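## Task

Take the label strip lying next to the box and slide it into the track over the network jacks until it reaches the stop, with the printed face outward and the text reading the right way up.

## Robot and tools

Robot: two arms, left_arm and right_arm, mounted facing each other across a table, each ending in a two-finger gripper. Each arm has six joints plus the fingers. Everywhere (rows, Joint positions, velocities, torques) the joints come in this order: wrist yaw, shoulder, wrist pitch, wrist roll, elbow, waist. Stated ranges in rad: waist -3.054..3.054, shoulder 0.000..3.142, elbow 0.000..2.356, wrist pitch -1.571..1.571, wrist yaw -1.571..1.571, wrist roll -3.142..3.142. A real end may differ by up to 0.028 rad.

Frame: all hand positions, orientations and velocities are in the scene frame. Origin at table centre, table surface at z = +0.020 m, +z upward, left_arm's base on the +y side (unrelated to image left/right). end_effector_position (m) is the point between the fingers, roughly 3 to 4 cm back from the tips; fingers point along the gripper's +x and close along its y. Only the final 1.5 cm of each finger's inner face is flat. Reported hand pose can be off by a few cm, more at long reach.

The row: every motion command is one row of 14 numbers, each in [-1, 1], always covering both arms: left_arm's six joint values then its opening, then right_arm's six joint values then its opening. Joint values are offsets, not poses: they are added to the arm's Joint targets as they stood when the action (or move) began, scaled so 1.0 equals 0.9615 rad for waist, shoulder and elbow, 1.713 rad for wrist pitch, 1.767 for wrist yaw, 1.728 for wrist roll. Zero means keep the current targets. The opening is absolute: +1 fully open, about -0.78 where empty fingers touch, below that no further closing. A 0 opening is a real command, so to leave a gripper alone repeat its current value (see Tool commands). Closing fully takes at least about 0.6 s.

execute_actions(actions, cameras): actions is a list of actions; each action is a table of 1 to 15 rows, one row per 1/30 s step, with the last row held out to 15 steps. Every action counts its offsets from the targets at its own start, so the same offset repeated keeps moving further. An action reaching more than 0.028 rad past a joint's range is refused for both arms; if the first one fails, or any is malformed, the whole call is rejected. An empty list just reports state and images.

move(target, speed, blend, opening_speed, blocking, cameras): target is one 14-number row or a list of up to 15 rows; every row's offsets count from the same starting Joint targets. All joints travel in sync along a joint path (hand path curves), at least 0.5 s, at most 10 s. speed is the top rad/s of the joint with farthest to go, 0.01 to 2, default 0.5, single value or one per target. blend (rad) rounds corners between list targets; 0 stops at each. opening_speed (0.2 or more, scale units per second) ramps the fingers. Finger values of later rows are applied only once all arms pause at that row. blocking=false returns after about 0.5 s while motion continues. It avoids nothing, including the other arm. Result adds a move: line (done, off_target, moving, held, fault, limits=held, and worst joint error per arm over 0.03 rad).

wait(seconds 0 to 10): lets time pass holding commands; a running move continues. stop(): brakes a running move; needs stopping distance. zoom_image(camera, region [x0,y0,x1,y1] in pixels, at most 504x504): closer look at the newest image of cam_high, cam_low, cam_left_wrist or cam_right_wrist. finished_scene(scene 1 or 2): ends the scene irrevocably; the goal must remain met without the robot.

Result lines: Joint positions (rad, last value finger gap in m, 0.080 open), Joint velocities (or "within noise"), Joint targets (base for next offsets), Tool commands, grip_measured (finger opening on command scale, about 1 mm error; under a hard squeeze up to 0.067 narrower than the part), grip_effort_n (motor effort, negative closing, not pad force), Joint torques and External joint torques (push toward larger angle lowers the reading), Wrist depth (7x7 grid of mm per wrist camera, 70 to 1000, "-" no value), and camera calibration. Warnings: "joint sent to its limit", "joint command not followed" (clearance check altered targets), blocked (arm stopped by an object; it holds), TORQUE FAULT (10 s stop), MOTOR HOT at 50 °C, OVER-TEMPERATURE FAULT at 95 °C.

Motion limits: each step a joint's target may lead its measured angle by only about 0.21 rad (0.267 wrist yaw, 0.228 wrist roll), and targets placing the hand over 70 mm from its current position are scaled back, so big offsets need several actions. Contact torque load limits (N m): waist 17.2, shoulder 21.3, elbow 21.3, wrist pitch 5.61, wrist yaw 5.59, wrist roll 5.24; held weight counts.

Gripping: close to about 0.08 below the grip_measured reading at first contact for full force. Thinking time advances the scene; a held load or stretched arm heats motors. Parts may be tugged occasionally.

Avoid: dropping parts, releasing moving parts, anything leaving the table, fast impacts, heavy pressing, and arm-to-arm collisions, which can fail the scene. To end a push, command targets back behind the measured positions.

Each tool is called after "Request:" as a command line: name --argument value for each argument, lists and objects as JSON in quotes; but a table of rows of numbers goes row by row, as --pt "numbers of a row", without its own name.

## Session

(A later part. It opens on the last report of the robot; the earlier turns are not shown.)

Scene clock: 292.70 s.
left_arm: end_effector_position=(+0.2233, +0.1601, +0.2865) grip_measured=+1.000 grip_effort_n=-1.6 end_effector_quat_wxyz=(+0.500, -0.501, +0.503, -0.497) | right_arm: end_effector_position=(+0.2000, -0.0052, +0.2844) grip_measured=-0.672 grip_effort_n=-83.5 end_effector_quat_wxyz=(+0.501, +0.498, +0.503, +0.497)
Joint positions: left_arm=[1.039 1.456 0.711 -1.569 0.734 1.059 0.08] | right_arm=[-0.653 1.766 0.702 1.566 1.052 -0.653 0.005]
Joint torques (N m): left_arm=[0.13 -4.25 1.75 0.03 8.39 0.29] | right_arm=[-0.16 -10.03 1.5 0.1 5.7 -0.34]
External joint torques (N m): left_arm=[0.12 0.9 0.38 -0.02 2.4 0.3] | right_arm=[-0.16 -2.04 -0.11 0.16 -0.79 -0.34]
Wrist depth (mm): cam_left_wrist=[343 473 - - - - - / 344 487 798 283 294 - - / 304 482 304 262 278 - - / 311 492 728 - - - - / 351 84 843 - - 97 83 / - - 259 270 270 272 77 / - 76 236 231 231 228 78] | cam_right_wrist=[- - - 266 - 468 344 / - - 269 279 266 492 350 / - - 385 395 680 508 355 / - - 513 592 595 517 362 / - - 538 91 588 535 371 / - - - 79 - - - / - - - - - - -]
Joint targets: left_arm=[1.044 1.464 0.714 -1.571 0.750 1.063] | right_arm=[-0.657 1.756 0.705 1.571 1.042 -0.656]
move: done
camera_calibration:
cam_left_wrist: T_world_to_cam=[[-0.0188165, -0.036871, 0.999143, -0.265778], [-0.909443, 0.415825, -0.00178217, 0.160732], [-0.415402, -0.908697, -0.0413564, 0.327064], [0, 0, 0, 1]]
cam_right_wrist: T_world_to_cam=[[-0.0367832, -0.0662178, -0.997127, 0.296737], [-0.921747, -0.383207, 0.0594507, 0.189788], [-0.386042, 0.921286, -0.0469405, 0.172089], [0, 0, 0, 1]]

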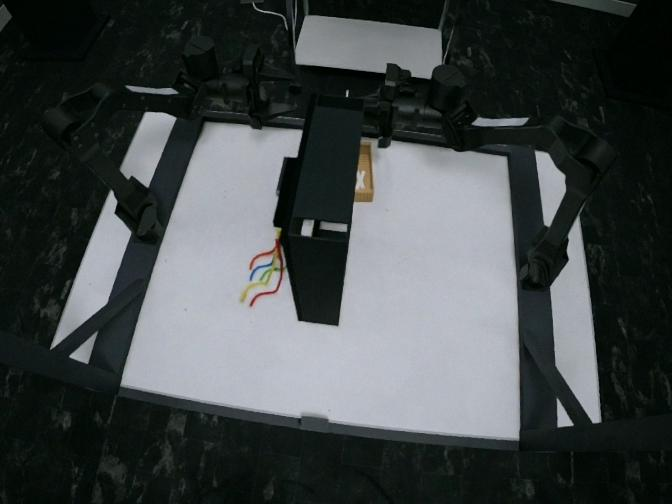

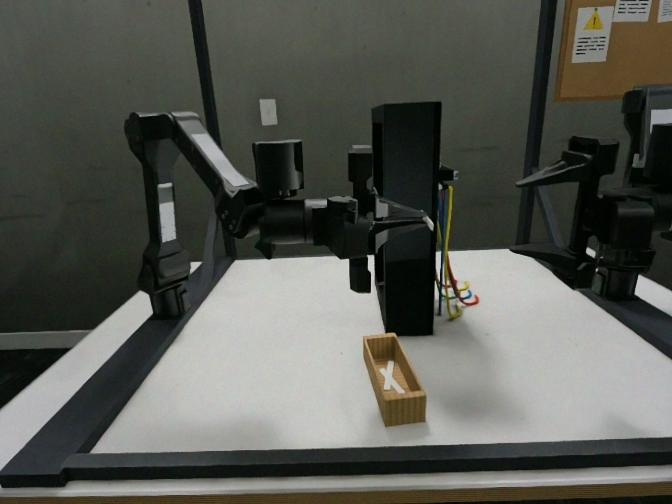

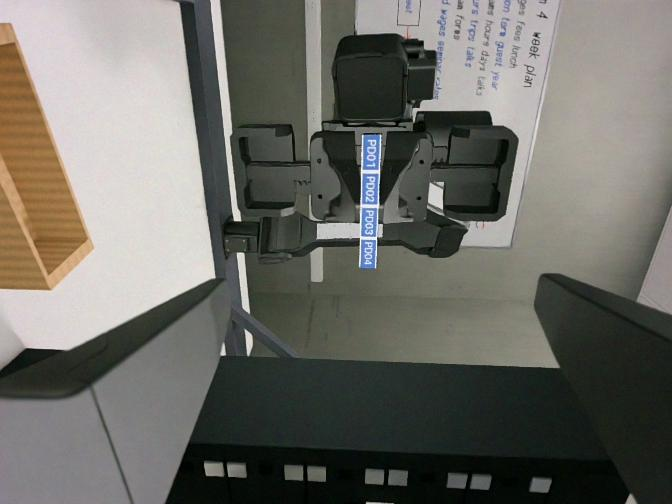

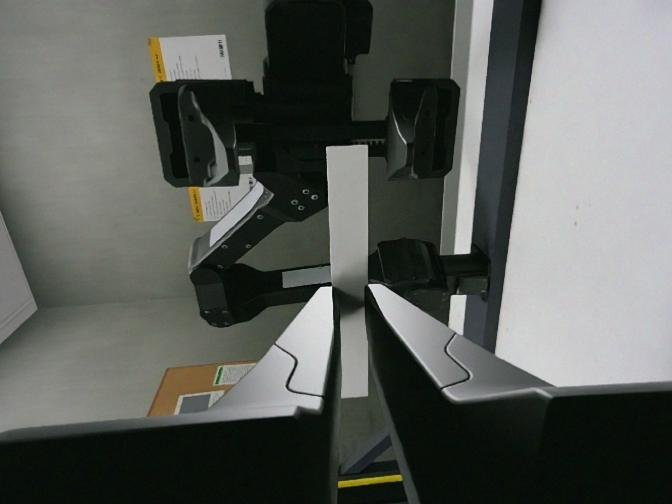

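Request:
move --target '[-0.1061, 0.2063, -0.0012, 0, 0.2113, -0.1947, 1, 0, 0, 0, 0, 0, 0, -0.75]' --speed 0.25 --cameras '["cam_left_wrist", "cam_right_wrist"]'

Request:
zoom_image --camera "cam_left_wrist" --region '[280, 130, 480, 430]'

Scene clock: 352.70 s.
left_arm: end_effector_position=(+0.2329, +0.0843, +0.2895) grip_measured=+1.000 grip_effort_n=-1.2 end_effector_quat_wxyz=(+0.500, -0.499, +0.502, -0.500) | right_arm: end_effector_position=(+0.2000, -0.0052, +0.2844) grip_measured=-0.672 grip_effort_n=-83.5 end_effector_quat_wxyz=(+0.501, +0.498, +0.503, +0.497)
Joint positions: left_arm=[0.861 1.653 0.711 -1.569 0.937 0.877 0.08] | right_arm=[-0.653 1.766 0.702 1.566 1.052 -0.653 0.005]
Joint torques (N m): left_arm=[-0.15 -5.66 1.66 0.02 8.5 -0.13] | right_arm=[-0.18 -10.06 1.52 0.09 5.65 -0.35]
External joint torques (N m): left_arm=[-0.14 0.98 0.22 -0.03 2.44 -0.2] | right_arm=[-0.18 -2.01 -0.12 0.15 -0.9 -0.34]
Motor temperatures (°C): left_arm=[25 23 42 24 35 22] | right_arm=[24 33 36 26 28 23]
Heat: left arm: hottest wrist pitch 42 °C (-1.0 °C/min); right arm: hottest wrist pitch 36 °C (+6.0 °C/min).
Wrist depth (mm): cam_left_wrist=[340 474 - - - - - / 345 474 - 209 205 - - / 344 480 228 220 215 215 - / 346 451 234 177 199 217 - / 347 84 - - - 97 83 / - - 805 - - - 78 / - 76 232 233 233 224 78] | cam_right_wrist=[- - 201 201 - 462 345 / - 171 197 203 179 421 350 / - 186 285 334 206 479 356 / - - 451 559 609 518 362 / - - 518 91 590 532 370 / - - - 78 - - - / - - - - - - -]
Joint targets: left_arm=[0.857 1.662 0.712 -1.571 0.953 0.875] | right_arm=[-0.657 1.756 0.705 1.571 1.043 -0.656]
move: done
camera_calibration:
cam_left_wrist: T_world_to_cam=[[-0.0246601, -0.0343519, 0.999106, -0.270243], [-0.90798, 0.418936, -0.00800675, 0.20218], [-0.418287, -0.907366, -0.0415218, 0.262901], [0, 0, 0, 1]]
cam_right_wrist: T_world_to_cam=[[-0.0369332, -0.0659156, -0.997141, 0.296844], [-0.92174, -0.383221, 0.0594731, 0.189776], [-0.386046, 0.921302, -0.0466035, 0.171997], [0, 0, 0, 1]]
Images, in order: cam_left_wrist, cam_right_wrist.

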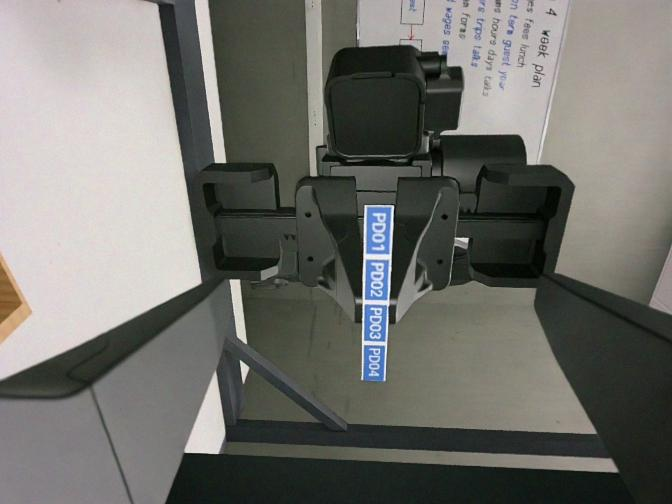

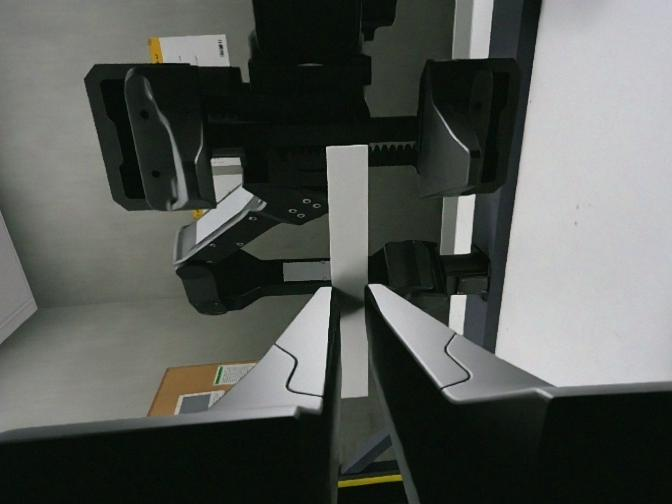

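Scaled by 1.680.

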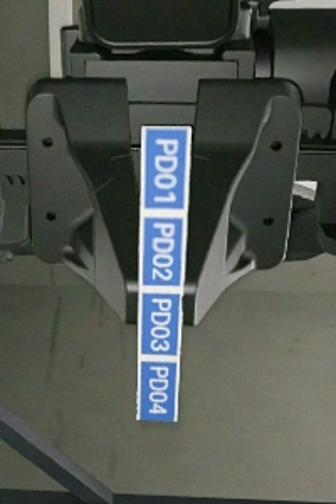

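Request:
move --target '[-0.051, 0.1059, -0.014, 0, 0.1297, -0.0946, 1, 0, 0, 0, 0, 0, 0, -0.75]' --speed 0.12 --cameras '["cam_left_wrist", "cam_right_wrist"]'

Request:
zoom_image --camera "cam_left_wrist" --region '[220, 200, 560, 504]'

Scene clock: 370.97 s.
left_arm: end_effector_position=(+0.2324, +0.0416, +0.2911) grip_measured=+1.000 grip_effort_n=-1.6 end_effector_quat_wxyz=(+0.500, -0.499, +0.502, -0.500) | right_arm: end_effector_position=(+0.2000, -0.0052, +0.2844) grip_measured=-0.672 grip_effort_n=-83.5 end_effector_quat_wxyz=(+0.501, +0.498, +0.503, +0.497)
Joint positions: left_arm=[0.771 1.754 0.688 -1.569 1.061 0.787 0.08] | right_arm=[-0.653 1.766 0.702 1.566 1.052 -0.653 0.005]
Joint torques (N m): left_arm=[-0.15 -6.5 1.65 0.04 8.7 -0.21] | right_arm=[-0.16 -10.07 1.52 0.09 5.7 -0.38]
External joint torques (N m): left_arm=[-0.15 0.99 0.17 -0.01 2.55 -0.26] | right_arm=[-0.16 -2.05 -0.11 0.14 -0.82 -0.36]
Wrist depth (mm): cam_left_wrist=[339 468 - - - - - / 343 466 - 161 161 - - / 344 443 - 182 180 241 - / 345 405 186 155 152 175 - / 348 84 204 125 132 97 83 / - - 717 113 - - 78 / - 76 774 - - - 78] | cam_right_wrist=[- - 157 158 - 460 343 / 130 128 161 164 161 143 351 / 147 103 157 - 168 111 357 / - 422 428 104 588 491 361 / - - 493 91 594 533 368 / - - - 78 - - - / - - - - - - -]
Joint targets: left_arm=[0.766 1.764 0.688 -1.571 1.078 0.784] | right_arm=[-0.657 1.756 0.705 1.571 1.043 -0.656]
move: done
camera_calibration:
cam_left_wrist: T_world_to_cam=[[-0.0249394, -0.0346472, 0.999088, -0.273237], [-0.907978, 0.41894, -0.0081368, 0.21969], [-0.418276, -0.907353, -0.041907, 0.224151], [0, 0, 0, 1]]
cam_right_wrist: T_world_to_cam=[[-0.0369332, -0.0659156, -0.997141, 0.296844], [-0.92174, -0.383221, 0.0594731, 0.189776], [-0.386046, 0.921302, -0.0466035, 0.171997], [0, 0, 0, 1]]
Images, in order: cam_left_wrist, cam_right_wrist.

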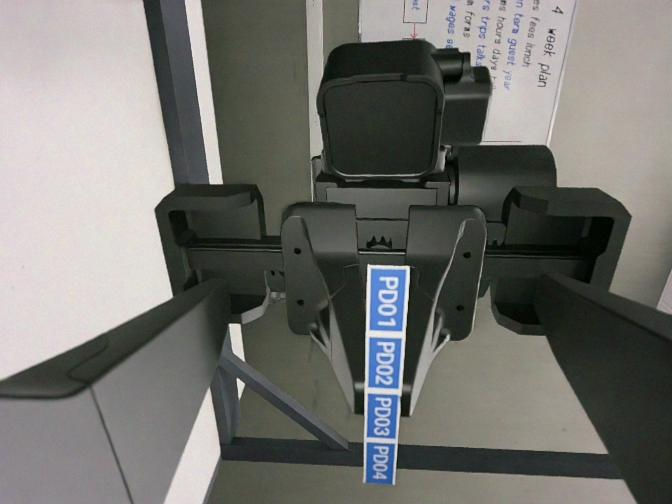

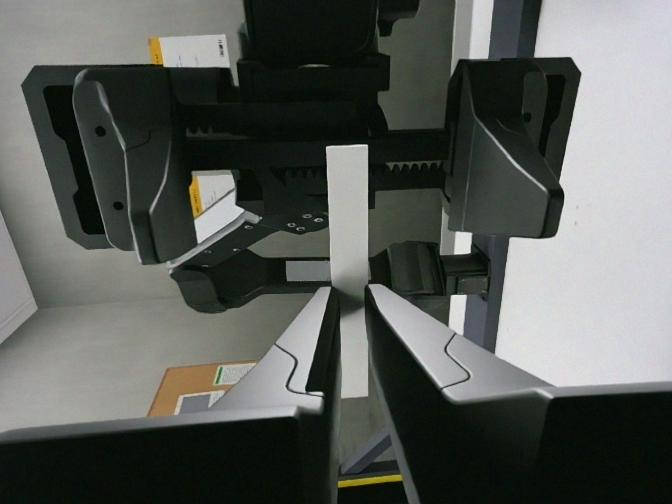

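Scaled by 1.482.

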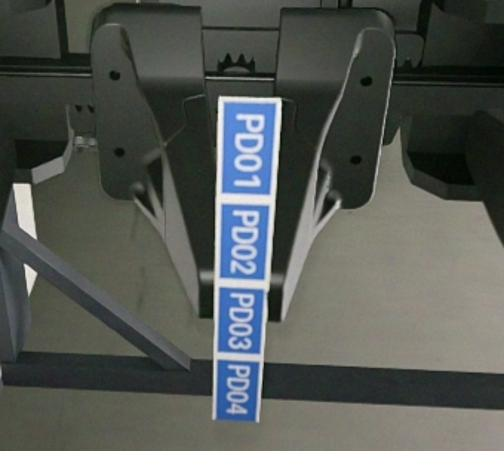

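Request:
move --target '[0, 0, 0.0053, 0, 0, 0, 1, 0, 0, 0, 0, 0, 0, -0.75]' --speed 0.05 --cameras '[]'

Request:
move --target '[0, 0, 0, 0, 0, 0, -0.69, 0, 0, 0, 0, 0, 0, -0.75]' --opening_speed 0.5 --cameras '["cam_left_wrist", "cam_right_wrist"]'

Request:
zoom_image --camera "cam_left_wrist" --region '[270, 220, 500, 504]'

Request:
zoom_image --camera "cam_right_wrist" --region '[230, 80, 480, 380]'

Scene clock: 389.83 s.
Motor temperatures (°C): left_arm=[25 26 41 24 40 22] | right_arm=[24 34 37 26 28 23]
move: done

Scene clock: 393.43 s.
left_arm: end_effector_position=(+0.2326, +0.0415, +0.2922) grip_measured=-0.623 grip_effort_n=-83.5 end_effector_quat_wxyz=(+0.500, -0.499, +0.500, -0.502) | right_arm: end_effector_position=(+0.2002, -0.0055, +0.2851) grip_measured=-0.672 grip_effort_n=-83.5 end_effector_quat_wxyz=(+0.501, +0.498, +0.503, +0.498)
Joint positions: left_arm=[0.771 1.754 0.694 -1.569 1.062 0.787 0.007] | right_arm=[-0.653 1.765 0.703 1.567 1.052 -0.654 0.005]
Joint torques (N m): left_arm=[-0.15 -6.64 1.9 0.03 8.54 -0.21] | right_arm=[-0.17 -9.89 1.45 0.07 5.74 -0.31]
External joint torques (N m): left_arm=[-0.15 0.89 0.41 -0.03 2.36 -0.21] | right_arm=[-0.16 -1.9 -0.17 0.13 -0.75 -0.37]
Wrist depth (mm): cam_left_wrist=[340 469 - - - - - / 345 480 - 160 161 - - / 349 456 - 181 181 240 - / 347 405 185 154 152 176 - / 352 454 194 85 93 192 - / 349 - - - 86 - - / - - - - 79 - -] | cam_right_wrist=[- - 156 157 - 462 349 / 152 156 131 135 147 166 353 / 149 167 144 98 157 173 359 / - 423 399 103 589 518 364 / - - 495 91 584 537 372 / - - - 79 - - - / - - - - - - -]
Joint targets: left_arm=[0.767 1.764 0.697 -1.571 1.078 0.784] | right_arm=[-0.657 1.756 0.705 1.571 1.043 -0.656]
move: done
camera_calibration:
cam_left_wrist: T_world_to_cam=[[-0.0291763, -0.0302613, 0.999116, -0.273564], [-0.907931, 0.418891, -0.0138261, 0.221579], [-0.418103, -0.907532, -0.0396968, 0.223432], [0, 0, 0, 1]]
cam_right_wrist: T_world_to_cam=[[-0.0361882, -0.0643873, -0.997269, 0.297397], [-0.921933, -0.382956, 0.0581795, 0.190198], [-0.385656, 0.92152, -0.0455023, 0.17198], [0, 0, 0, 1]]
Images, in order: cam_left_wrist, cam_right_wrist.

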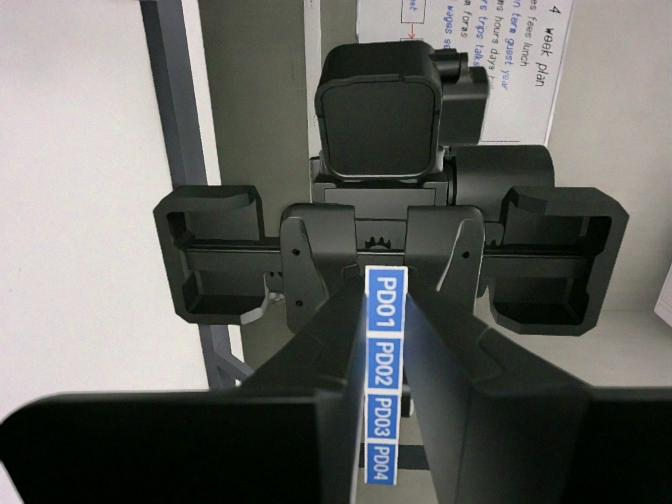

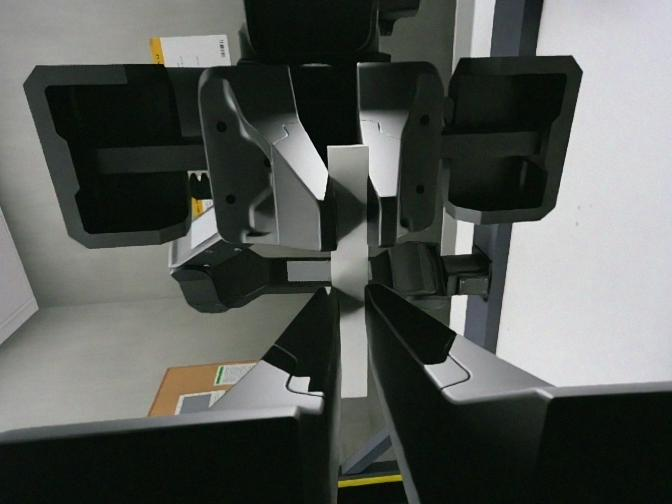

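Scaled by 1.775.

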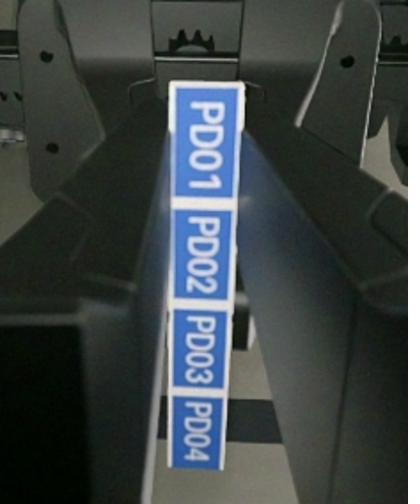

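Scaled by 1.680.

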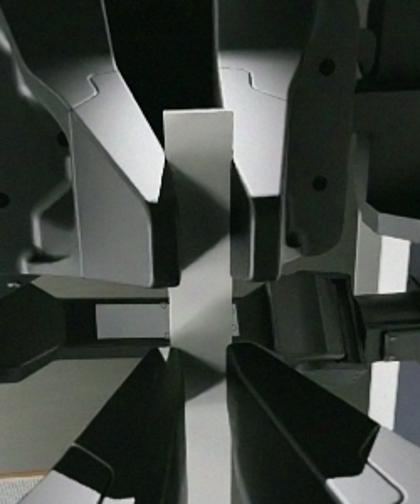

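Request:
move --target '[0, 0, 0, 0, 0, 0, -0.7, 0, 0, 0, 0, 0, 0, -0.4]' --opening_speed 0.5 --cameras '["cam_left_wrist"]'

Request:
zoom_image --camera "cam_left_wrist" --region '[270, 220, 500, 504]'

Scene clock: 399.70 s.
left_arm: end_effector_position=(+0.2327, +0.0415, +0.2922) grip_measured=-0.623 grip_effort_n=-83.5 end_effector_quat_wxyz=(+0.500, -0.499, +0.500, -0.502) | right_arm: end_effector_position=(+0.2002, -0.0055, +0.2851) grip_measured=-0.404 grip_effort_n=15.1 end_effector_quat_wxyz=(+0.501, +0.498, +0.503, +0.498)
Joint positions: left_arm=[0.77 1.754 0.694 -1.569 1.062 0.787 0.007] | right_arm=[-0.653 1.765 0.703 1.567 1.052 -0.654 0.017]
Joint torques (N m): left_arm=[-0.14 -6.63 1.89 0.03 8.55 -0.23] | right_arm=[-0.15 -9.86 1.45 0.09 5.7 -0.27]
External joint torques (N m): left_arm=[-0.14 0.89 0.4 -0.02 2.37 -0.25] | right_arm=[-0.16 -1.81 -0.18 0.14 -0.86 -0.22]
Wrist depth (mm): cam_left_wrist=[342 469 - - - - - / 346 474 - 160 161 - - / 346 446 - 182 182 240 - / 349 403 184 154 151 177 - / 351 454 194 85 94 190 - / 351 - - - 86 - - / - - - - 79 - -] | cam_right_wrist=[- - 156 157 - 458 347 / 149 156 131 135 161 168 352 / 149 166 145 99 156 173 360 / - 425 402 103 588 521 364 / - - 466 108 96 511 372 / - - - 119 - - - / - - - 199 - - -]
Joint targets: left_arm=[0.766 1.764 0.697 -1.571 1.078 0.784] | right_arm=[-0.657 1.756 0.705 1.571 1.043 -0.656]
move: done
camera_calibration:
cam_left_wrist: T_world_to_cam=[[-0.0291524, -0.0302827, 0.999116, -0.273566], [-0.90825, 0.418198, -0.0138257, 0.221786], [-0.41741, -0.907851, -0.0396957, 0.223332], [0, 0, 0, 1]]
Images, in order: cam_left_wrist.

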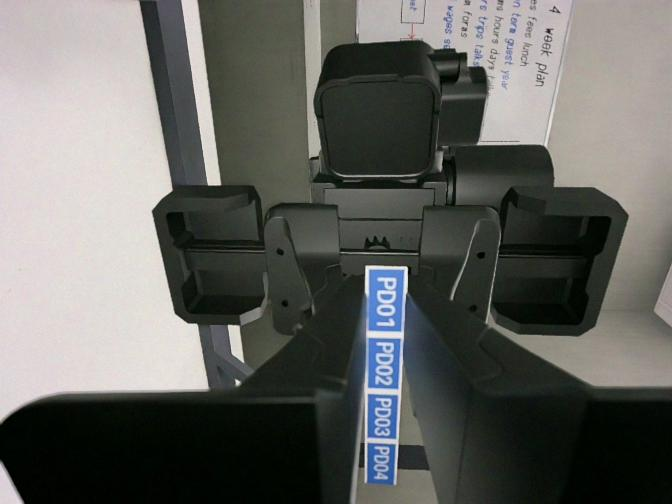

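Scaled by 1.775.

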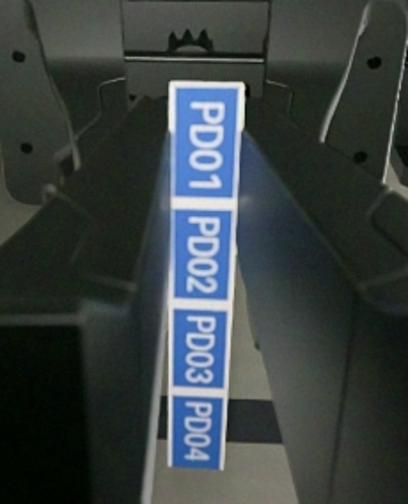

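Request:
move --target '[0, 0, 0, 0, 0, 0, -0.7, -0.1448, -0.3276, 0.0146, 0, -0.3484, -0.2671, -0.4]' --speed 0.25 --cameras '["cam_left_wrist", "cam_right_wrist"]'

Request:
zoom_image --camera "cam_left_wrist" --region '[270, 220, 500, 504]'

Scene clock: 412.80 s.
left_arm: end_effector_position=(+0.2327, +0.0415, +0.2922) grip_measured=-0.623 grip_effort_n=-83.5 end_effector_quat_wxyz=(+0.500, -0.499, +0.500, -0.502) | right_arm: end_effector_position=(+0.1991, -0.1231, +0.2847) grip_measured=-0.403 grip_effort_n=14.7 end_effector_quat_wxyz=(+0.501, +0.499, +0.501, +0.499)
Joint positions: left_arm=[0.77 1.754 0.694 -1.569 1.062 0.787 0.007] | right_arm=[-0.908 1.449 0.727 1.567 0.717 -0.909 0.017]
Joint torques (N m): left_arm=[-0.14 -6.62 1.89 0.03 8.54 -0.2] | right_arm=[-0.16 -7.19 1.42 0.06 5.49 -0.27]
External joint torques (N m): left_arm=[-0.14 0.86 0.41 -0.02 2.39 -0.19] | right_arm=[-0.16 -1.73 -0.11 0.12 -0.91 -0.23]
Wrist depth (mm): cam_left_wrist=[342 471 - - - - - / 343 487 - 293 353 - - / 344 483 307 279 273 - - / 351 482 626 626 534 - - / 348 483 654 85 93 - - / 351 - - - 86 - - / - - - - 79 - -] | cam_right_wrist=[- - - 263 - 501 357 / - - 263 236 281 513 363 / - - 472 412 862 526 368 / - - 632 - 712 538 373 / - - - 100 96 485 316 / - - - 248 - - - / - - - 243 - - -]
Joint targets: left_arm=[0.766 1.764 0.697 -1.571 1.078 0.784] | right_arm=[-0.912 1.441 0.729 1.571 0.707 -0.913]
move: done
camera_calibration:
cam_left_wrist: T_world_to_cam=[[-0.0291524, -0.0302827, 0.999116, -0.273566], [-0.90825, 0.418198, -0.0138257, 0.221786], [-0.41741, -0.907851, -0.0396957, 0.223332], [0, 0, 0, 1]]
cam_right_wrist: T_world_to_cam=[[-0.0343341, -0.059871, -0.997615, 0.289694], [-0.922334, -0.382501, 0.0546987, 0.14529], [-0.384864, 0.922013, -0.0420883, 0.278837], [0, 0, 0, 1]]
Images, in order: cam_left_wrist, cam_right_wrist.

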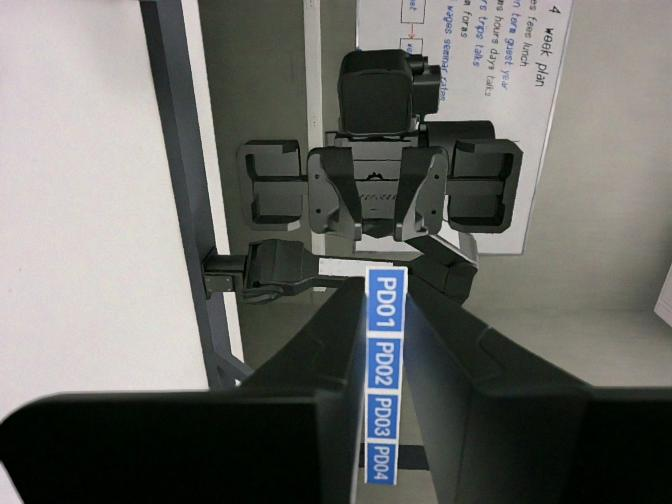

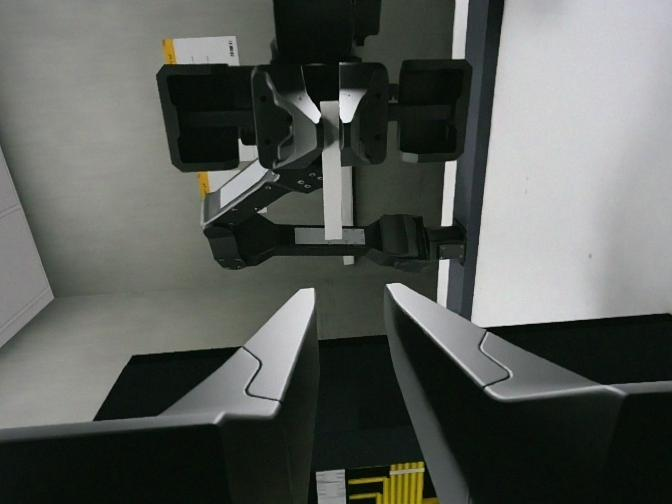

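Scaled by 1.775.

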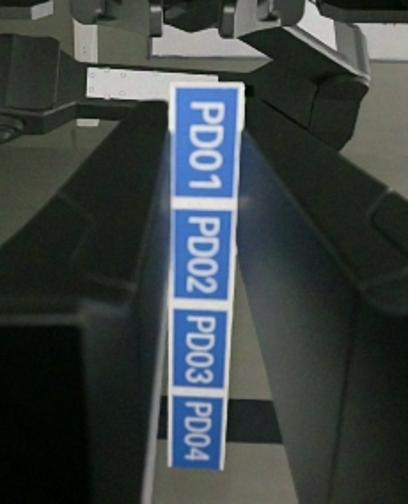

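Request:
move --pt "0.1573 -0.312 0.0099 0 -0.3411 0.2902 -0.7 0 0 0 0 0 0 -0.4" --pt "-0.0179 -0.7315 -0.1238 0 -0.5276 -0.0316 -0.7 0 0 0 0 0 0 -0.4" --speed 0.4 --blend 0.05 --cameras '["cam_left_wrist", "cam_high", "cam_low"]'

Request:
zoom_image --camera "cam_high" --region '[235, 90, 315, 200]'

Request:
zoom_image --camera "cam_left_wrist" --region '[280, 250, 500, 504]'

Scene clock: 448.77 s.
left_arm: end_effector_position=(+0.1192, +0.1504, +0.3118) grip_measured=-0.623 grip_effort_n=-83.5 end_effector_quat_wxyz=(+0.500, -0.499, +0.501, -0.500) | right_arm: end_effector_position=(+0.1991, -0.1232, +0.2847) grip_measured=-0.403 grip_effort_n=14.7 end_effector_quat_wxyz=(+0.501, +0.499, +0.501, +0.499)
Joint positions: left_arm=[0.74 1.07 0.485 -1.569 0.582 0.758 0.007] | right_arm=[-0.909 1.449 0.727 1.567 0.717 -0.91 0.017]
Joint torques (N m): left_arm=[-0.17 -4.19 1.66 0.02 5.69 -0.3] | right_arm=[-0.17 -7.19 1.4 0.08 5.48 -0.34]
External joint torques (N m): left_arm=[-0.17 -1.21 0.16 -0.03 -0.86 -0.31] | right_arm=[-0.17 -1.77 -0.11 0.13 -0.89 -0.34]
Wrist depth (mm): cam_left_wrist=[380 525 363 330 356 - - / 380 527 - - - - - / 380 528 660 - 689 - - / 229 227 226 226 224 223 - / 184 184 178 85 94 172 171 / - - - - 86 - 179 / - - - - 79 - -] | cam_right_wrist=[- - - - - 505 354 / - - - - - 522 362 / - - 477 426 - 529 368 / - - 416 422 713 540 371 / - - 805 100 96 484 317 / - - - 249 - - - / - - - 243 - - -]
Joint targets: left_arm=[0.735 1.061 0.485 -1.571 0.571 0.754] | right_arm=[-0.913 1.441 0.729 1.571 0.707 -0.913]
move: done
camera_calibration:
cam_left_wrist: T_world_to_cam=[[-0.0260028, -0.0336643, 0.999095, -0.292947], [-0.908765, 0.417198, -0.00959444, 0.0723189], [-0.416497, -0.908192, -0.0414413, 0.276141], [0, 0, 0, 1]]
Images, in order: cam_high, cam_low, cam_left_wrist.

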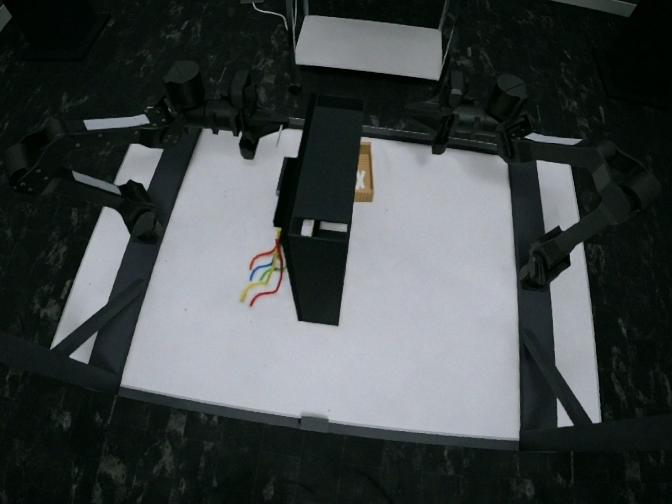

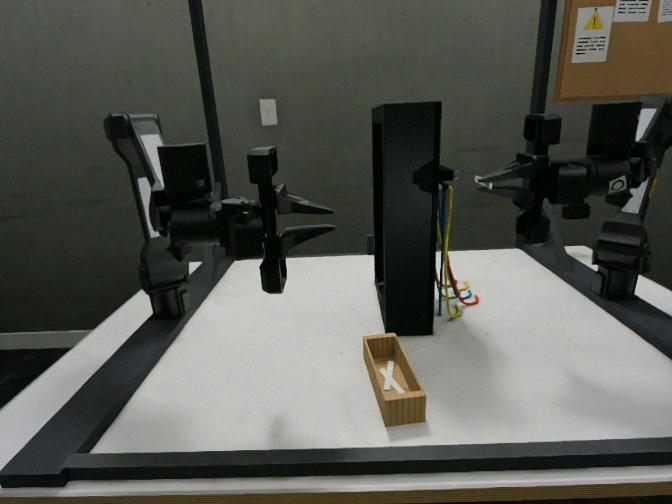

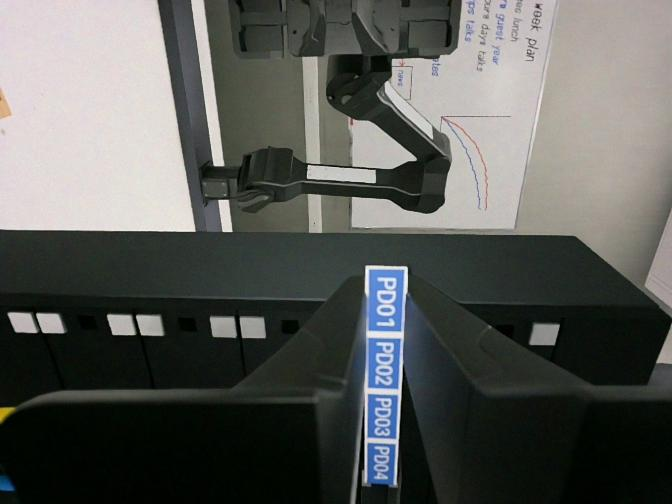

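Scaled by 4.582.

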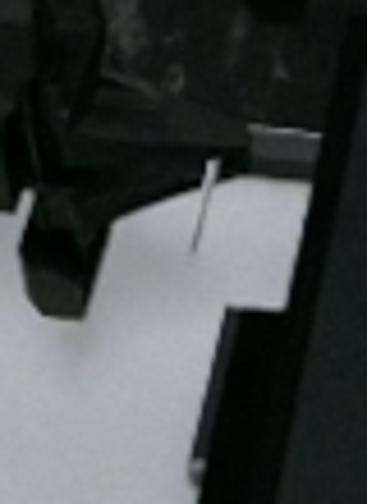

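Scaled by 1.984.

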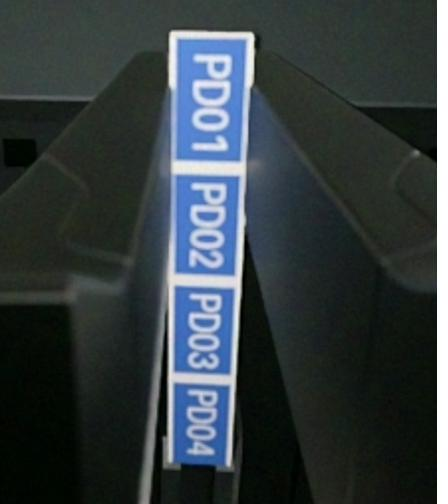

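Request:
zoom_image --camera "cam_high" --region '[270, 120, 295, 165]'

Request:
zoom_image --camera "cam_high" --region '[265, 150, 295, 200]'

Request:
zoom_image --camera "cam_left_wrist" --region '[345, 440, 415, 504]'

Scaled by 11.200.

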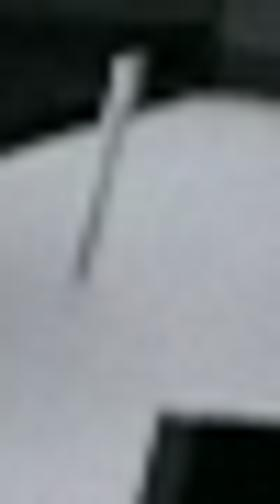

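Scaled by 10.080.

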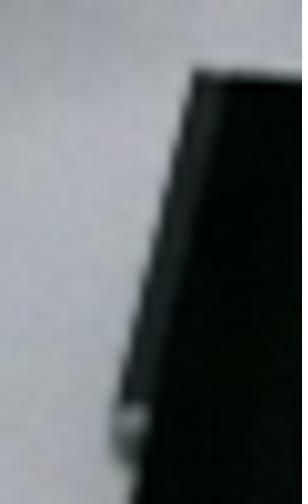

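Scaled by 7.200.

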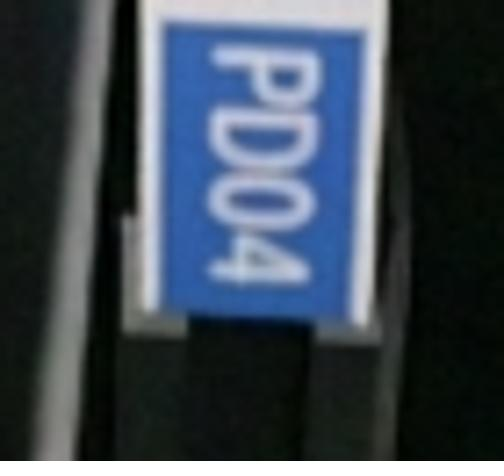

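Request:
move --target '[-0.0662, 0.0297, 0.0029, 0, 0.0385, -0.1227, -0.7, 0, 0, 0, 0, 0, 0, -0.4]' --speed 0.12 --cameras '["cam_left_wrist", "cam_high"]'

Request:
zoom_image --camera "cam_high" --region '[265, 130, 295, 195]'

Request:
zoom_image --camera "cam_left_wrist" --region '[345, 420, 415, 504]'

Scene clock: 490.27 s.
left_arm: end_effector_position=(+0.1018, +0.1330, +0.3115) grip_measured=-0.623 grip_effort_n=-83.5 end_effector_quat_wxyz=(+0.500, -0.499, +0.502, -0.499) | right_arm: end_effector_position=(+0.1991, -0.1232, +0.2847) grip_measured=-0.403 grip_effort_n=15.1 end_effector_quat_wxyz=(+0.501, +0.499, +0.501, +0.499)
Joint positions: left_arm=[0.623 1.083 0.487 -1.569 0.59 0.64 0.007] | right_arm=[-0.909 1.449 0.727 1.567 0.717 -0.91 0.017]
Joint torques (N m): left_arm=[-0.17 -2.31 1.97 0.03 9.24 -0.31] | right_arm=[-0.16 -7.25 1.4 0.07 5.5 -0.33]
External joint torques (N m): left_arm=[-0.17 0.85 0.41 -0.03 2.61 -0.3] | right_arm=[-0.16 -1.81 -0.13 0.13 -0.89 -0.35]
Motor temperatures (°C): left_arm=[25 26 41 24 34 22] | right_arm=[24 33 36 26 29 23]
Wrist depth (mm): cam_left_wrist=[375 518 704 434 437 - - / 375 519 - - - - - / 379 522 657 - - - - / 187 186 185 183 183 181 180 / 161 157 152 85 93 148 147 / - 169 - - 86 - 154 / - - - - 80 - -] | cam_right_wrist=[- - - - - 512 356 / - - - - - 515 363 / - - - - - 531 366 / - - 403 408 703 541 370 / - - - 100 96 484 317 / - - - 248 - - - / - - - 243 - - -]
Joint targets: left_arm=[0.618 1.089 0.490 -1.571 0.608 0.636] | right_arm=[-0.913 1.441 0.729 1.571 0.707 -0.913]
move: done
camera_calibration:
cam_left_wrist: T_world_to_cam=[[-0.0243055, -0.0366544, 0.999032, -0.293467], [-0.90846, 0.417917, -0.00676866, 0.0627836], [-0.417264, -0.907746, -0.0434568, 0.253712], [0, 0, 0, 1]]
Images, in order: cam_high, cam_left_wrist.

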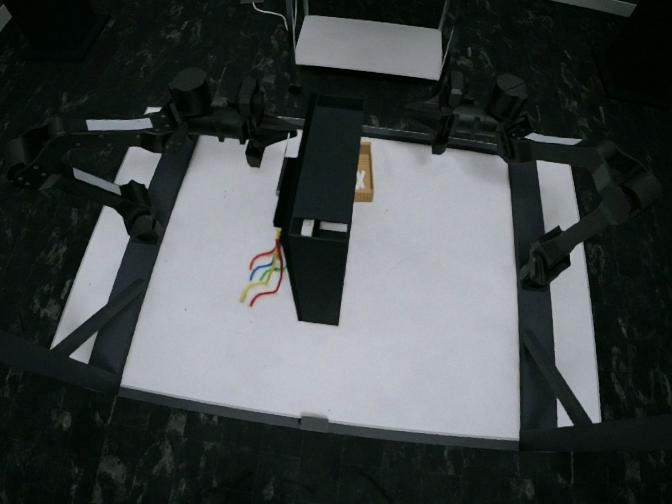

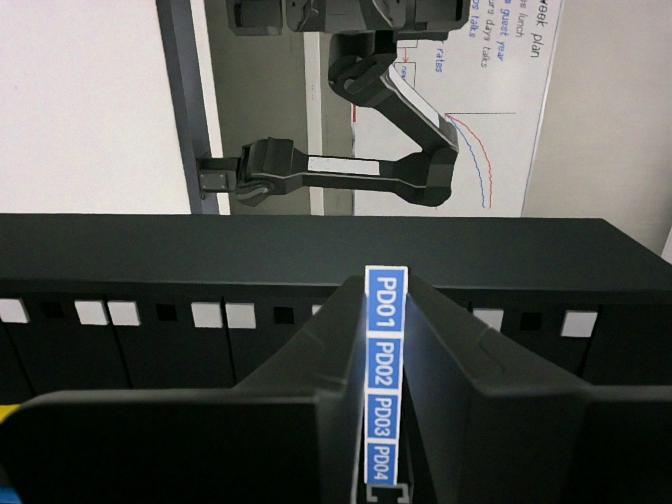

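Scaled by 7.754.

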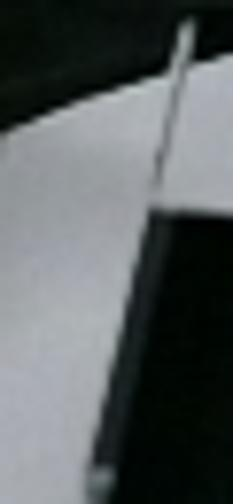

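Scaled by 6.000.

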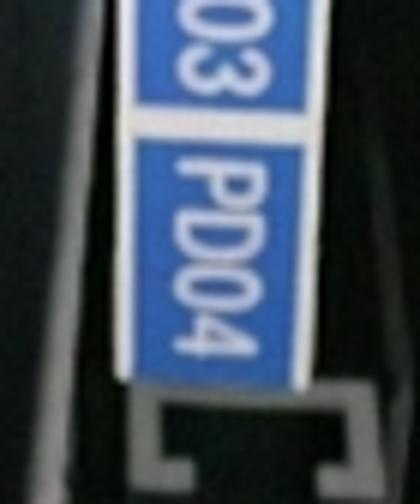

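Request:
move --target '[-0.0024, 0.004, -0.0038, 0, 0.0096, -0.0044, -0.7, 0, 0, 0, 0, 0, 0, -0.4]' --speed 0.05 --cameras '["cam_left_wrist", "cam_high"]'

Request:
zoom_image --camera "cam_high" --region '[265, 130, 295, 195]'

Request:
zoom_image --camera "cam_left_wrist" --region '[345, 434, 415, 504]'

Scene clock: 515.27 s.
left_arm: end_effector_position=(+0.1018, +0.1315, +0.3135) grip_measured=-0.623 grip_effort_n=-83.5 end_effector_quat_wxyz=(+0.500, -0.499, +0.502, -0.499) | right_arm: end_effector_position=(+0.1991, -0.1232, +0.2847) grip_measured=-0.403 grip_effort_n=15.1 end_effector_quat_wxyz=(+0.501, +0.499, +0.501, +0.499)
Joint positions: left_arm=[0.618 1.087 0.483 -1.569 0.599 0.636 0.007] | right_arm=[-0.909 1.449 0.727 1.567 0.717 -0.91 0.017]
Joint torques (N m): left_arm=[-0.19 -2.3 1.71 0.03 9.27 -0.28] | right_arm=[-0.17 -7.24 1.41 0.07 5.54 -0.31]
External joint torques (N m): left_arm=[-0.19 0.9 0.15 -0.02 2.62 -0.29] | right_arm=[-0.17 -1.86 -0.09 0.12 -0.81 -0.31]
Motor temperatures (°C): left_arm=[25 24 43 24 41 22] | right_arm=[24 33 36 26 29 23]
Wrist depth (mm): cam_left_wrist=[379 530 - 435 427 - - / 382 525 - - - - - / 384 526 651 - - - - / 187 185 186 184 182 181 181 / 158 156 151 85 93 148 146 / - 168 - - 86 - 153 / - - - - 80 - -] | cam_right_wrist=[- - - - - 506 358 / - - - - - 512 363 / - - - - - 521 368 / - - 398 404 691 540 373 / - - 353 100 96 480 317 / - - - 249 - - - / - - - 244 - - -]
Joint targets: left_arm=[0.614 1.093 0.483 -1.571 0.617 0.632] | right_arm=[-0.913 1.441 0.729 1.571 0.707 -0.913]
move: done
camera_calibration:
cam_left_wrist: T_world_to_cam=[[-0.0252091, -0.0354264, 0.999054, -0.295566], [-0.908453, 0.417908, -0.008104, 0.0638227], [-0.417225, -0.907798, -0.0427183, 0.252212], [0, 0, 0, 1]]
Images, in order: cam_high, cam_left_wrist.

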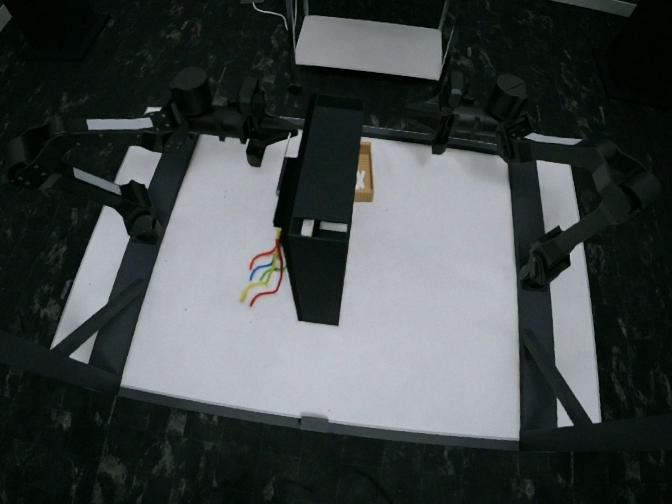

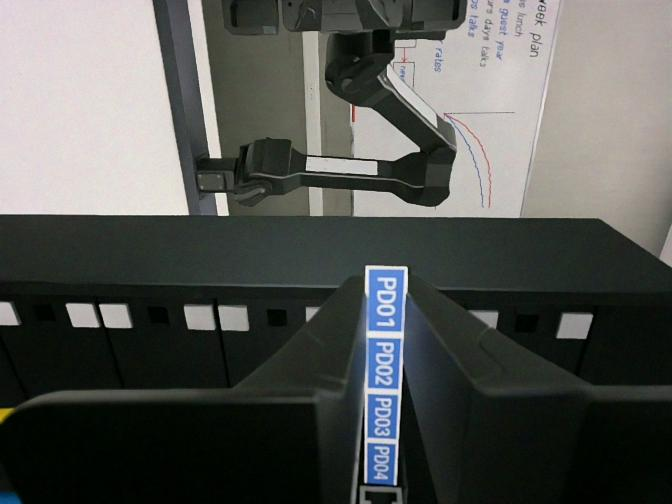

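Scaled by 7.754.

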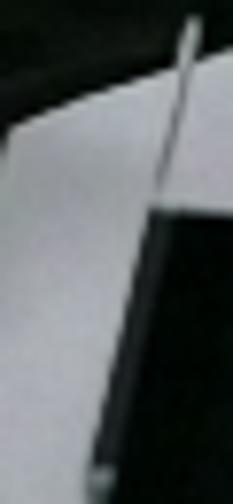

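Scaled by 7.200.

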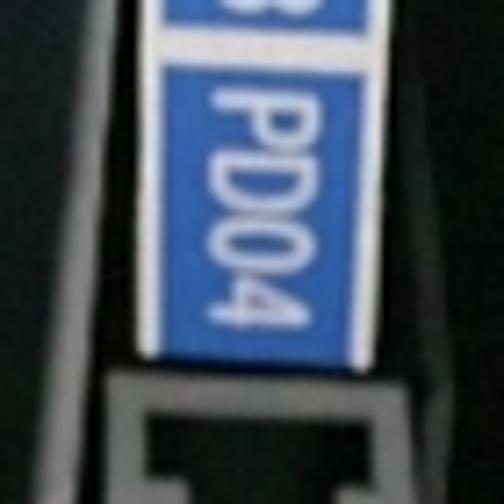

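Request:
zoom_image --camera "cam_high" --region '[278, 130, 294, 162]'

Request:
zoom_image --camera "cam_high" --region '[274, 155, 290, 195]'

Scaled by 15.750.

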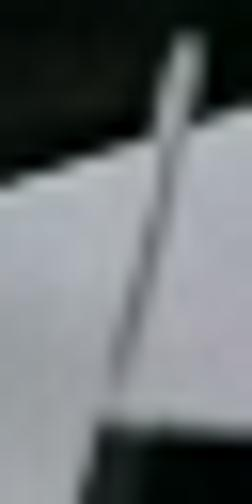

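Scaled by 12.600.

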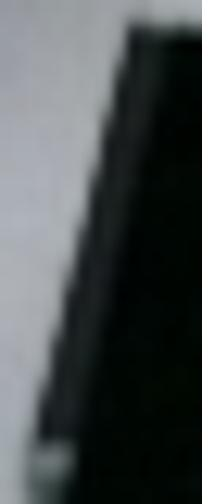

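Request:
move --target '[-0.0106, -0.0229, -0.0029, 0, -0.0322, -0.0194, -0.7, 0, 0, 0, 0, 0, 0, -0.4]' --speed 0.05 --cameras '["cam_left_wrist", "cam_high"]'

Request:
zoom_image --camera "cam_high" --region '[278, 130, 294, 162]'

Request:
zoom_image --camera "cam_left_wrist" --region '[345, 434, 415, 504]'

Scene clock: 564.90 s.
left_arm: end_effector_position=(+0.0979, +0.1303, +0.3139) grip_measured=-0.623 grip_effort_n=-83.5 end_effector_quat_wxyz=(+0.500, -0.499, +0.502, -0.499) | right_arm: end_effector_position=(+0.1991, -0.1232, +0.2847) grip_measured=-0.403 grip_effort_n=15.1 end_effector_quat_wxyz=(+0.501, +0.499, +0.501, +0.499)
Joint positions: left_arm=[0.6 1.081 0.478 -1.569 0.598 0.617 0.007] | right_arm=[-0.909 1.449 0.727 1.567 0.717 -0.91 0.017]
Joint torques (N m): left_arm=[-0.16 -4.29 1.72 0.04 5.67 -0.32] | right_arm=[-0.16 -7.21 1.42 0.07 5.52 -0.31]
External joint torques (N m): left_arm=[-0.16 -1.14 0.17 -0.01 -0.95 -0.32] | right_arm=[-0.17 -1.83 -0.09 0.13 -0.83 -0.3]
Wrist depth (mm): cam_left_wrist=[381 525 - 429 - - - / 380 521 - - - - - / 381 525 651 - 662 - - / 192 177 174 174 173 171 169 / 157 155 148 85 93 144 142 / - 165 - - 86 - 151 / - - - - 80 - -] | cam_right_wrist=[- - - - - 506 354 / - - - - - 513 363 / - - - - - 523 368 / - - 398 405 712 539 371 / - - 350 100 96 483 318 / - - - 248 - - - / - - - 242 - - -]
Joint targets: left_arm=[0.595 1.071 0.479 -1.571 0.586 0.613] | right_arm=[-0.912 1.441 0.729 1.571 0.707 -0.913]
move: done
camera_calibration:
cam_left_wrist: T_world_to_cam=[[-0.0252843, -0.0354786, 0.999051, -0.296097], [-0.908453, 0.417908, -0.0081505, 0.0608168], [-0.417222, -0.907796, -0.0427972, 0.249506], [0, 0, 0, 1]]
Images, in order: cam_high, cam_left_wrist.

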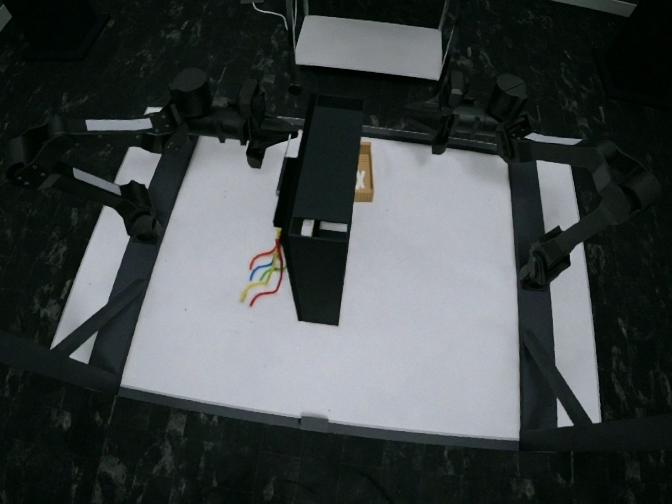

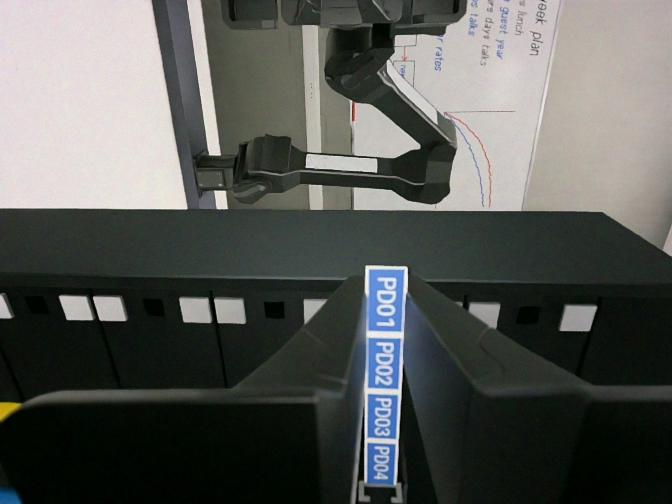

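Scaled by 15.750.

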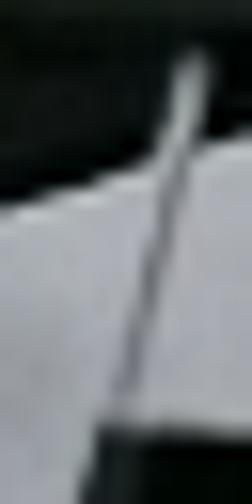

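Scaled by 7.200.

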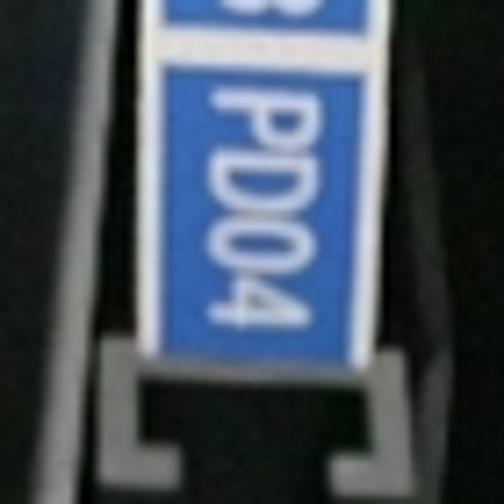

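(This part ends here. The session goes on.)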